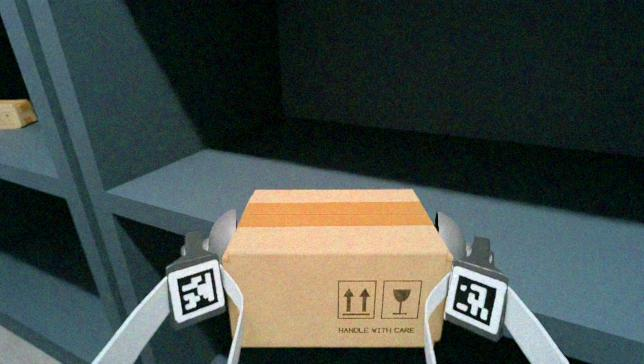

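Call:
move(base={"translate_m": -0.87}, joints={"wrist_yaw_rad": 1.57})

Call:
move(base={"translate_m": -0.86})

Call:
move(base={"rotate_rad": 1.571}, cameras=["wrist_camera"])

Scene clock: 584.93 s.
move: done
base_odometry: x=+1.385 y=+1.550 heading=-1.367
turned_by_wheels: +0.000
turned_by_imu: -0.001
base_tilt: forward=-0.2 right=-1.2
lidar_m: 2.08 0.72 0.52 0.50 0.52 0.70 1.50 1.55 0.68 0.96 0.64 1.33
head_depth_mm: 798 818 603 1086 916 1194 1148 / 799 806 596 1116 917 1239 1139 / 799 793 590 1110 908 1228 494 / 795 698 583 1090 901 1226 492 / 793 770 575 1094 917 1221 1125 / 794 757 571 1079 911 1211 1124 / 794 748 566 1078 904 1178 1109
base_status: done
joint_positions: lift_m=+0.580 arm_m=+0.001 wrist_yaw_rad=+1.567 wrist_pitch_rad=-0.225 wrist_roll_rad=+0.000 gripper_m=+0.034 head_pan_rad=-1.570 head_tilt_rad=-0.800
joint_status: all done
measured_speeds: all 0
motor_effort: left_wheel=-4.0(10.1) right_wheel=-9.0(14.6) lift_m=+30.4(32.0) arm_m=-12.6(13.8) wrist_yaw_rad=+1.9(5.5) wrist_pitch_rad=+4.2(4.3) wrist_roll_rad=-0.1(0.4) gripper_m=-10.0(10.4) head_pan_rad=+1.2(2.1) head_tilt_rad=-2.3(5.2)
hand_pose: x=+0.2230 y=-0.1466 z=+0.6381 quat_wxyz=(+0.554, +0.552, -0.441, +0.440) (m; base frame)
wrist_depth_mm: - - - - - - - / - - - - - - - / - - - - - - - / - - - - - - 508 / - - 144 144 150 - - / - 952 135 137 136 125 - / 790 850 831 148 148 121 -
pictures: none

Scene clock: 594.67 s.
move: done
base_odometry: x=+1.211 y=+2.392 heading=-1.367
turned_by_wheels: +0.000
turned_by_imu: -0.001
base_tilt: forward=-0.4 right=-1.4
lidar_m: 2.02 0.70 0.50 0.48 0.50 0.67 0.65 0.67 0.91 2.36 0.64 1.35
head_depth_mm: 1747 1713 1692 1668 1519 1321 1146 / 2523 2438 2247 1908 1562 1323 1141 / 2782 3013 2419 1899 1545 1306 494 / 2764 2996 2387 1856 1547 1302 493 / 2755 3023 2354 1857 1524 1297 1121 / 2744 2999 2360 1848 1510 1289 1117 / 2606 2925 2253 1185 1200 1215 1108
base_status: done
joint_positions: lift_m=+0.580 arm_m=+0.001 wrist_yaw_rad=+1.567 wrist_pitch_rad=-0.225 wrist_roll_rad=+0.000 gripper_m=+0.034 head_pan_rad=-1.570 head_tilt_rad=-0.800
joint_status: not commanded
measured_speeds: all 0
motor_effort: left_wheel=-1.1(11.5) right_wheel=-11.2(14.7) lift_m=+24.1(30.8) arm_m=-11.7(12.9) wrist_yaw_rad=+3.3(3.8) wrist_pitch_rad=+4.2(4.3) wrist_roll_rad=+0.2(0.4) gripper_m=-9.9(10.4) head_pan_rad=+0.3(1.7) head_tilt_rad=+1.6(2.1)
hand_pose: x=+0.2230 y=-0.1466 z=+0.6381 quat_wxyz=(+0.554, +0.552, -0.441, +0.440) (m; base frame)
wrist_depth_mm: - - - - - - - / - - - - - - - / - - - - - - - / - - - - - - - / - - 144 143 151 - - / - - 135 136 136 125 - / - 862 845 148 148 125 -
pictures: none

Scene clock: 598.27 s.
move: done
base_odometry: x=+1.211 y=+2.392 heading=+0.204
turned_by_wheels: +1.571
turned_by_imu: +1.546
base_tilt: forward=-0.2 right=-1.1
lidar_m: 0.48 0.50 0.66 0.65 0.67 0.89 2.27 0.64 1.34 2.15 0.71 0.50
head_depth_mm: 1727 1932 1380 1639 1479 1294 1145 / 1943 2051 2291 1784 1555 1317 1140 / 3352 3053 2412 1897 1537 1310 493 / 3409 3278 2411 1878 1532 1299 492 / 3435 3284 2355 1853 1516 1291 1120 / 2503 2522 2260 1844 1515 1280 1120 / 1565 1586 1589 1604 1466 1280 1116
base_status: done
joint_positions: lift_m=+0.580 arm_m=+0.001 wrist_yaw_rad=+1.567 wrist_pitch_rad=-0.225 wrist_roll_rad=+0.000 gripper_m=+0.034 head_pan_rad=-1.570 head_tilt_rad=-0.800
joint_status: not commanded
measured_speeds: all 0
motor_effort: left_wheel=-9.2(12.7) right_wheel=+8.7(12.8) lift_m=+25.1(25.4) arm_m=-12.7(13.5) wrist_yaw_rad=+2.8(3.9) wrist_pitch_rad=+4.0(4.3) wrist_roll_rad=-0.1(0.3) gripper_m=-9.7(10.3) head_pan_rad=+0.7(1.0) head_tilt_rad=+2.1(3.1)
hand_pose: x=+0.2230 y=-0.1466 z=+0.6381 quat_wxyz=(+0.554, +0.552, -0.441, +0.440) (m; base frame)
wrist_depth_mm: 368 368 369 366 365 366 365 / 391 389 388 389 386 386 384 / 419 417 412 412 409 408 411 / 441 445 437 431 434 436 433 / 477 477 144 144 150 463 466 / 511 501 135 136 136 495 499 / - - 145 146 146 125 536
pictures: wrist_camera
camera_calibration:
wrist_camera: T_world_to_cam=[[0.0373508, -0.999141, -0.0179222, -0.136634], [-0.414055, 0.000849192, -0.910251, 0.705842], [0.909485, 0.0414194, -0.413668, 0.233394], [0, 0, 0, 1]] pos_world=[0.0850926, -0.146783, 0.736593]

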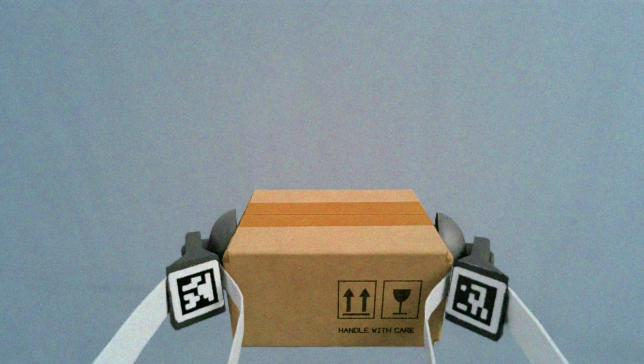

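Call:
move(base={"translate_m": -1.0}, joints={"head_tilt_rad": -0.5})

Call:
move(base={"translate_m": -1.0})

Call:
move(base={"rotate_rad": -1.571})

Call:
move(base={"translate_m": 0.78}, joints={"lift_m": 0.8})

Call:
move(base={"translate_m": 0.77}, cameras=["nav_camera"])

Scene clock: 617.27 s.
move: done
base_odometry: x=+0.232 y=+2.190 heading=+0.204
turned_by_wheels: +0.000
turned_by_imu: -0.001
base_tilt: forward=-0.2 right=-1.2
lidar_m: 1.47 0.91 0.65 0.62 0.63 0.85 2.15 1.98 2.73 0.40 0.41 0.55
head_depth_mm: 3479 3767 - 3025 2126 1626 1330 / 3371 3672 3711 3015 2098 1619 1314 / 3427 3651 - 3006 2098 1619 1312 / 3369 3625 3912 2947 2066 1604 1309 / 305 330 360 396 445 500 571 / 304 329 358 393 437 489 556 / 303 328 356 391 433 486 551
base_status: done
joint_positions: lift_m=+0.580 arm_m=+0.001 wrist_yaw_rad=+1.567 wrist_pitch_rad=-0.225 wrist_roll_rad=+0.000 gripper_m=+0.034 head_pan_rad=-1.570 head_tilt_rad=-0.500
joint_status: all done
measured_speeds: all 0
motor_effort: left_wheel=-8.6(14.6) right_wheel=-1.7(11.6) lift_m=+28.4(28.6) arm_m=-11.7(13.2) wrist_yaw_rad=+3.0(3.9) wrist_pitch_rad=+4.1(4.3) wrist_roll_rad=+0.1(0.3) gripper_m=-9.6(10.4) head_pan_rad=-0.6(1.1) head_tilt_rad=-4.0(5.5)
hand_pose: x=+0.2230 y=-0.1466 z=+0.6381 quat_wxyz=(+0.554, +0.552, -0.441, +0.440) (m; base frame)
wrist_depth_mm: - - - - - - 312 / - - - - - - 296 / - - - - - - 296 / - - - - - - 298 / - - 144 143 150 - 296 / - - 135 137 136 125 296 / 880 867 828 148 149 121 298
pictures: none

Scene clock: 628.40 s.
move: done
base_odometry: x=-0.748 y=+1.988 heading=+0.203
turned_by_wheels: +0.000
turned_by_imu: -0.001
base_tilt: forward=-0.1 right=-1.3
lidar_m: 1.50 0.86 0.61 0.58 0.60 0.80 1.28 1.21 1.17 3.67 1.48 1.10
head_depth_mm: 3247 3176 2804 1479 2029 1630 1292 / 3455 3764 3775 2851 2095 1607 1321 / 3458 3752 - 2968 2093 1611 1316 / 3471 3705 - 2977 2081 1602 1307 / 3349 3641 3839 2888 2047 1594 1291 / 3376 3646 3856 2865 2031 1591 1291 / 3043 3279 3297 2862 2015 1579 1288
base_status: done
joint_positions: lift_m=+0.580 arm_m=+0.001 wrist_yaw_rad=+1.567 wrist_pitch_rad=-0.225 wrist_roll_rad=+0.000 gripper_m=+0.034 head_pan_rad=-1.570 head_tilt_rad=-0.500
joint_status: not commanded
measured_speeds: all 0
motor_effort: left_wheel=-7.9(12.3) right_wheel=-3.1(11.4) lift_m=+30.2(31.0) arm_m=-11.2(12.5) wrist_yaw_rad=+1.0(3.6) wrist_pitch_rad=+4.2(4.3) wrist_roll_rad=+0.3(0.3) gripper_m=-9.6(10.4) head_pan_rad=-0.8(1.7) head_tilt_rad=-3.9(5.4)
hand_pose: x=+0.2230 y=-0.1466 z=+0.6381 quat_wxyz=(+0.554, +0.552, -0.441, +0.440) (m; base frame)
wrist_depth_mm: - - - - - - - / - - - - - - - / - - - - - - - / - - - - - - - / - - 144 143 150 - - / 964 - 135 136 136 - - / 855 853 839 148 149 819 873
pictures: none

Scene clock: 632.00 s.
move: done
base_odometry: x=-0.748 y=+1.988 heading=-1.367
turned_by_wheels: -1.571
turned_by_imu: -1.547
base_tilt: forward=-0.2 right=-1.3
lidar_m: 3.68 1.45 1.10 2.46 0.85 0.61 0.58 0.60 0.81 1.28 1.19 1.17
head_depth_mm: 1068 1158 1261 1367 1477 1458 1296 / 1066 1152 1256 1379 1532 1621 1317 / 1064 1141 1252 1377 1526 1616 1312 / 1059 1147 1239 1360 1514 1605 1299 / 1055 1135 1246 1368 1505 1587 1300 / 1058 1135 1237 1366 1507 1579 1291 / 1047 1136 1229 1353 1502 1574 1283
base_status: done
joint_positions: lift_m=+0.580 arm_m=+0.001 wrist_yaw_rad=+1.567 wrist_pitch_rad=-0.225 wrist_roll_rad=+0.000 gripper_m=+0.034 head_pan_rad=-1.570 head_tilt_rad=-0.500
joint_status: not commanded
measured_speeds: all 0
motor_effort: left_wheel=+8.3(11.8) right_wheel=-9.9(14.3) lift_m=+31.0(32.0) arm_m=-12.4(13.5) wrist_yaw_rad=+1.3(3.1) wrist_pitch_rad=+4.1(4.3) wrist_roll_rad=-0.3(0.4) gripper_m=-9.9(10.6) head_pan_rad=-1.7(1.9) head_tilt_rad=-4.2(5.1)
hand_pose: x=+0.2230 y=-0.1465 z=+0.6381 quat_wxyz=(+0.554, +0.552, -0.441, +0.440) (m; base frame)
wrist_depth_mm: - - - - - - - / - - - - - - - / - - - - - - - / - - - - - - - / - - 144 144 151 - - / - - 135 136 136 - - / 922 858 820 148 148 819 874
pictures: none

Scene clock: 640.93 s.
move: done
base_odometry: x=-0.590 y=+1.224 heading=-1.367
turned_by_wheels: +0.000
turned_by_imu: +0.000
base_tilt: forward=-0.3 right=-1.4
lidar_m: 2.92 1.47 1.06 1.02 1.05 1.42 1.36 1.40 1.32 0.82 0.94 1.05
head_depth_mm: 1057 1140 1251 1371 1513 1622 1321 / 1051 1139 1239 1353 1503 1610 1320 / 1050 1131 1239 1355 1497 1609 1306 / 1043 1129 1233 1314 974 721 1269 / 1043 1125 1228 1290 927 717 1226 / 1037 1121 1220 1286 921 711 1267 / 1037 1125 1219 1281 911 708 1261
base_status: done
joint_positions: lift_m=+0.800 arm_m=+0.001 wrist_yaw_rad=+1.567 wrist_pitch_rad=-0.225 wrist_roll_rad=+0.000 gripper_m=+0.034 head_pan_rad=-1.570 head_tilt_rad=-0.500
joint_status: all done
measured_speeds: all 0
motor_effort: left_wheel=+4.8(13.2) right_wheel=+5.1(10.2) lift_m=+30.9(34.2) arm_m=-11.5(13.3) wrist_yaw_rad=+2.6(3.8) wrist_pitch_rad=+4.2(4.3) wrist_roll_rad=+0.1(0.4) gripper_m=-10.1(10.4) head_pan_rad=-2.0(2.4) head_tilt_rad=-4.0(5.0)
hand_pose: x=+0.2230 y=-0.1465 z=+0.8580 quat_wxyz=(+0.554, +0.552, -0.441, +0.440) (m; base frame)
wrist_depth_mm: - - - - - - - / - - - - - - - / - - - - - - - / - - - - - - - / - - 143 143 150 - 503 / - - 135 137 136 - - / - - - 148 148 - -
pictures: none

Scene clock: 649.77 s.
move: done
base_odometry: x=-0.434 y=+0.470 heading=-1.367
turned_by_wheels: +0.000
turned_by_imu: +0.000
base_tilt: forward=-0.4 right=-1.2
lidar_m: 2.16 1.50 1.08 1.03 1.07 1.43 2.12 1.81 1.04 0.60 0.90 1.72
head_depth_mm: 1042 1128 1230 1299 958 732 1251 / 1037 1126 1219 1289 947 725 1246 / 1032 1119 1221 1281 937 724 1216 / 1033 1111 1214 1282 933 716 1210 / 1026 1116 1212 1282 928 715 969 / 1026 1107 1208 1267 919 711 1231 / 1025 1101 1206 1272 870 706 1229
base_status: done
joint_positions: lift_m=+0.800 arm_m=+0.001 wrist_yaw_rad=+1.567 wrist_pitch_rad=-0.225 wrist_roll_rad=+0.000 gripper_m=+0.034 head_pan_rad=-1.570 head_tilt_rad=-0.500
joint_status: not commanded
measured_speeds: all 0
motor_effort: left_wheel=+4.3(11.9) right_wheel=+5.1(11.3) lift_m=+29.7(31.8) arm_m=-9.2(11.6) wrist_yaw_rad=+1.7(3.2) wrist_pitch_rad=+4.1(4.3) wrist_roll_rad=-0.1(0.3) gripper_m=-9.2(10.4) head_pan_rad=-2.2(3.1) head_tilt_rad=-3.2(5.3)
hand_pose: x=+0.2230 y=-0.1465 z=+0.8580 quat_wxyz=(+0.554, +0.552, -0.441, +0.440) (m; base frame)
wrist_depth_mm: - - - - - - - / - - - - - - - / - - - - - - - / - - - - - - - / - - 144 143 150 - 486 / - - 135 136 136 - - / - - - 148 148 - -
pictures: nav_camera (sideways)
camera_calibration:
nav_camera: T_world_to_cam=[[0.0173981, -0.456099, 0.889759, -1.11488], [-0.999789, -0.0176331, 0.0105107, 0.042632], [0.0108953, -0.889754, -0.45631, 0.547064], [0, 0, 0, 1]] pos_world=[0.0560594, -0.0209898, 1.24116]

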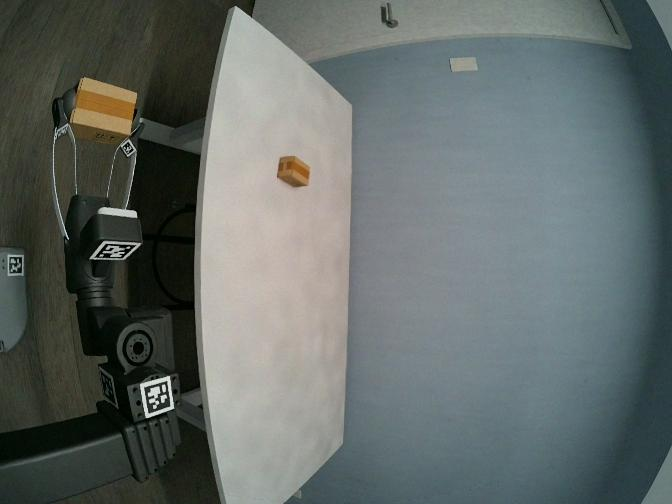

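Call:
move(joints={"wrist_yaw_rad": 0.0})

Call:
move(joints={"arm_m": 0.34}, contact_limits={"arm_m": 35})

Call:
move(joints={"lift_m": 0.705}, cameras=["wrist_camera", "nav_camera"])

Scene clock: 658.77 s.
move: done
base_odometry: x=-0.434 y=+0.470 heading=-1.367
turned_by_wheels: +0.000
turned_by_imu: +0.000
base_tilt: forward=-0.4 right=-1.2
lidar_m: 2.15 1.50 1.08 1.03 1.07 1.44 2.11 1.82 1.04 0.60 0.90 1.71
head_depth_mm: 1042 1129 1225 1296 955 731 1257 / 1042 1121 1226 1293 949 729 1257 / 1035 1118 1219 1285 942 723 489 / 1028 1116 1218 1283 937 718 331 / 1029 1111 1213 1278 925 713 952 / 1029 1106 1208 1277 920 711 1233 / 1021 1109 1209 1271 870 705 1226
base_status: not commanded
joint_positions: lift_m=+0.800 arm_m=+0.001 wrist_yaw_rad=+0.003 wrist_pitch_rad=-0.225 wrist_roll_rad=+0.000 gripper_m=+0.034 head_pan_rad=-1.570 head_tilt_rad=-0.500
joint_status: all done
measured_speeds: all 0
motor_effort: left_wheel=+4.2(4.8) right_wheel=+4.9(5.5) lift_m=+30.4(30.9) arm_m=-9.0(9.5) wrist_yaw_rad=-3.1(6.6) wrist_pitch_rad=+4.1(4.3) wrist_roll_rad=+0.1(0.3) gripper_m=-9.8(10.3) head_pan_rad=-2.6(3.2) head_tilt_rad=-3.7(4.5)
hand_pose: x=-0.0208 y=-0.3899 z=+0.8580 quat_wxyz=(+0.703, +0.081, -0.702, -0.079) (m; base frame)
wrist_depth_mm: - - - - - - - / - - - - - - - / - - - - - - - / - 528 - 183 - - - / - - 144 144 148 - - / - - 135 136 136 - - / - - 147 149 146 125 -
pictures: none

Scene clock: 662.47 s.
move: done
base_odometry: x=-0.434 y=+0.470 heading=-1.367
turned_by_wheels: +0.000
turned_by_imu: +0.000
base_tilt: forward=-0.4 right=-1.2
lidar_m: 2.15 1.49 1.08 1.03 1.07 1.44 2.12 1.82 1.04 0.60 0.90 1.72
head_depth_mm: 1038 1129 1227 1302 957 711 296 / 1036 1120 1219 1291 510 368 642 / 1034 1122 1221 1288 505 700 1209 / 1027 1114 1218 1282 531 695 1217 / 1030 1109 1210 1274 891 714 969 / 1030 1107 1212 1269 920 709 1223 / 1020 1103 1201 1263 866 706 1222
base_status: not commanded
joint_positions: lift_m=+0.800 arm_m=+0.340 wrist_yaw_rad=+0.003 wrist_pitch_rad=-0.225 wrist_roll_rad=+0.000 gripper_m=+0.034 head_pan_rad=-1.570 head_tilt_rad=-0.500
joint_status: all done
measured_speeds: all 0
motor_effort: left_wheel=+4.6(4.9) right_wheel=+4.7(5.6) lift_m=+29.9(30.9) arm_m=+12.7(14.9) wrist_yaw_rad=-4.0(5.0) wrist_pitch_rad=+4.1(4.3) wrist_roll_rad=+0.2(0.3) gripper_m=-10.3(10.4) head_pan_rad=-3.0(3.5) head_tilt_rad=-4.3(4.8)
contact_limits: arm_m 35 (drawing in: default 31, maximum 55; extending or still: default 40, maximum 69)
hand_pose: x=-0.0208 y=-0.7294 z=+0.8580 quat_wxyz=(+0.703, +0.081, -0.702, -0.079) (m; base frame)
wrist_depth_mm: - - - - - - - / - - - - - - - / - - - - - - - / - - - 183 - - - / - - 144 143 148 - - / - - 135 137 136 - - / - - 144 147 146 - -
pictures: none

Scene clock: 664.17 s.
move: done
base_odometry: x=-0.434 y=+0.470 heading=-1.367
turned_by_wheels: +0.000
turned_by_imu: +0.000
base_tilt: forward=-0.3 right=-1.2
lidar_m: 2.15 1.49 1.08 1.03 1.07 1.44 2.12 1.82 1.04 0.60 0.90 1.71
head_depth_mm: 1039 1123 1226 1284 955 730 1258 / 1036 1120 1221 1289 944 662 387 / 1031 1117 1220 1288 942 545 1144 / 1032 1115 1215 1279 836 575 1210 / 1029 1115 1207 1275 923 715 973 / 1025 1107 1208 1274 922 710 1230 / 1022 1101 1201 1270 869 706 1221
base_status: not commanded
joint_positions: lift_m=+0.705 arm_m=+0.340 wrist_yaw_rad=+0.003 wrist_pitch_rad=-0.225 wrist_roll_rad=+0.000 gripper_m=+0.034 head_pan_rad=-1.570 head_tilt_rad=-0.500
joint_status: all done
measured_speeds: all 0
motor_effort: left_wheel=+4.3(4.8) right_wheel=+5.0(5.9) lift_m=+23.4(26.9) arm_m=+10.2(13.1) wrist_yaw_rad=-3.4(4.4) wrist_pitch_rad=+4.2(4.3) wrist_roll_rad=+0.0(0.3) gripper_m=-10.2(10.2) head_pan_rad=-2.9(3.5) head_tilt_rad=-3.4(4.4)
contact_limits: arm_m 35 (drawing in: default 31, maximum 55; extending or still: default 40, maximum 69)
hand_pose: x=-0.0208 y=-0.7294 z=+0.7630 quat_wxyz=(+0.703, +0.081, -0.702, -0.079) (m; base frame)
wrist_depth_mm: - - - - - - - / - - - - - - - / - - - - - - - / - - - 183 - - - / - - 144 144 148 - - / - - 135 137 136 - - / - - 145 146 146 - -
pictures: nav_camera (sideways), wrist_camera
camera_calibration:
nav_camera: T_world_to_cam=[[0.0173981, -0.456099, 0.889759, -1.11488], [-0.999789, -0.0176331, 0.0105107, 0.042632], [0.0108953, -0.889754, -0.45631, 0.547064], [0, 0, 0, 1]] pos_world=[0.0560594, -0.0209898, 1.24116]
wrist_camera: T_world_to_cam=[[-0.99887, -0.0440171, -0.0179406, -0.0325448], [-0.00190144, 0.414135, -0.910213, 1.02906], [0.0474948, -0.90915, -0.413751, -0.180266], [0, 0, 0, 1]] pos_world=[-0.0219896, -0.59149, 0.861493]

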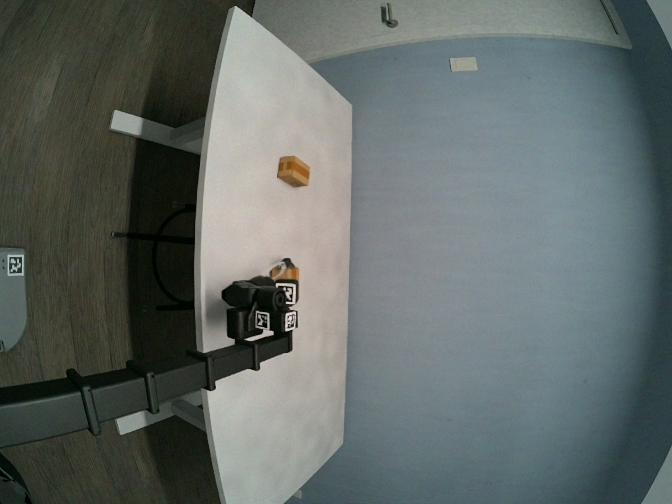

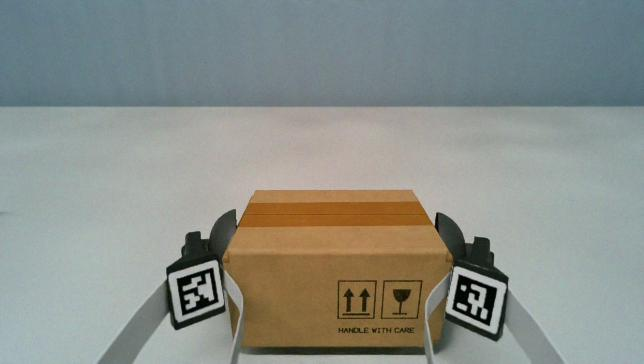

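Call:
move(joints={"lift_m": 0.689}, speeds={"lift_m": 0.03})

Call:
move(joints={"lift_m": 0.684}, speeds={"lift_m": 0.02}, cameras=["wrist_camera"])

Scene clock: 670.00 s.
move: done
base_odometry: x=-0.434 y=+0.470 heading=-1.367
turned_by_wheels: +0.000
turned_by_imu: +0.000
base_tilt: forward=-0.4 right=-1.1
lidar_m: 2.16 1.49 1.08 1.03 1.07 1.44 2.12 1.82 1.04 0.60 0.90 1.71
head_depth_mm: 1041 1127 1232 1291 960 733 1262 / 1036 1127 1220 1291 949 704 393 / 1032 1115 1220 1288 941 548 1123 / 1030 1117 1213 1282 853 580 1217 / 1031 1106 1212 1274 928 714 969 / 1022 1107 1200 1274 920 711 1228 / 1018 1101 1203 1275 865 706 1221
base_status: not commanded
joint_positions: lift_m=+0.689 arm_m=+0.340 wrist_yaw_rad=+0.003 wrist_pitch_rad=-0.204 wrist_roll_rad=+0.000 gripper_m=+0.034 head_pan_rad=-1.570 head_tilt_rad=-0.500
joint_status: all done
measured_speeds: all 0
motor_effort: left_wheel=+4.4(4.8) right_wheel=+4.4(5.6) lift_m=+22.0(26.9) arm_m=+3.9(5.9) wrist_yaw_rad=-3.6(4.1) wrist_pitch_rad=+0.2(4.3) wrist_roll_rad=+0.0(0.2) gripper_m=-10.3(10.4) head_pan_rad=-3.2(3.7) head_tilt_rad=-4.1(4.2)
contact_limits: arm_m 35 (drawing in: default 31, maximum 55; extending or still: default 40, maximum 69)
hand_pose: x=-0.0208 y=-0.7310 z=+0.7523 quat_wxyz=(+0.704, +0.073, -0.703, -0.071) (m; base frame)
wrist_depth_mm: - - - - - - - / - - - - - - - / - - - - - - - / - - - 180 - - - / - - 143 143 150 - - / - - 134 136 136 - - / - - 144 147 147 - -
pictures: none

Scene clock: 670.63 s.
move: done
base_odometry: x=-0.434 y=+0.470 heading=-1.367
turned_by_wheels: +0.000
turned_by_imu: +0.000
base_tilt: forward=-0.5 right=-1.3
lidar_m: 2.16 1.50 1.08 1.03 1.07 1.44 2.12 1.81 1.05 0.60 0.89 1.72
head_depth_mm: 1040 1117 1232 1298 953 734 1253 / 1037 1125 1224 1289 944 704 398 / 1037 1115 1217 1279 937 551 1078 / 1033 1114 1210 1277 854 581 1211 / 1026 1106 1211 1273 929 712 966 / 1027 1110 1210 1268 918 714 1236 / 1023 1106 1204 1255 869 707 1230
base_status: not commanded
joint_positions: lift_m=+0.684 arm_m=+0.340 wrist_yaw_rad=+0.003 wrist_pitch_rad=-0.185 wrist_roll_rad=+0.000 gripper_m=+0.034 head_pan_rad=-1.570 head_tilt_rad=-0.500
joint_status: all done
measured_speeds: all 0
motor_effort: left_wheel=+4.5(4.8) right_wheel=+5.2(5.9) lift_m=+19.7(22.5) arm_m=+3.3(4.7) wrist_yaw_rad=-3.3(3.7) wrist_pitch_rad=-3.1(3.6) wrist_roll_rad=+0.1(0.3) gripper_m=-10.0(10.1) head_pan_rad=-3.2(3.6) head_tilt_rad=-3.4(4.4)
contact_limits: arm_m 35 (drawing in: default 31, maximum 55; extending or still: default 40, maximum 69)
hand_pose: x=-0.0208 y=-0.7324 z=+0.7519 quat_wxyz=(+0.704, +0.067, -0.704, -0.065) (m; base frame)
wrist_depth_mm: - - - - - - - / - - - - - - - / - - - - - - - / - - - 182 - - - / - - 142 142 150 - - / - - 135 137 136 - - / - - 144 147 146 - -
pictures: wrist_camera
camera_calibration:
wrist_camera: T_world_to_cam=[[-0.99887, -0.044664, -0.0162629, -0.0346073], [-0.00180565, 0.37755, -0.925988, 1.00519], [0.0474983, -0.924912, -0.377204, -0.226609], [0, 0, 0, 1]] pos_world=[-0.0219897, -0.590647, 0.844752]

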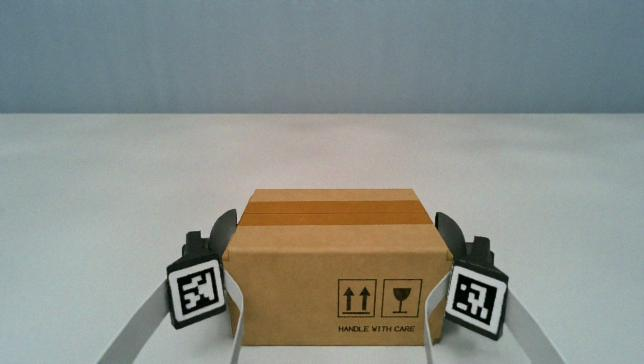

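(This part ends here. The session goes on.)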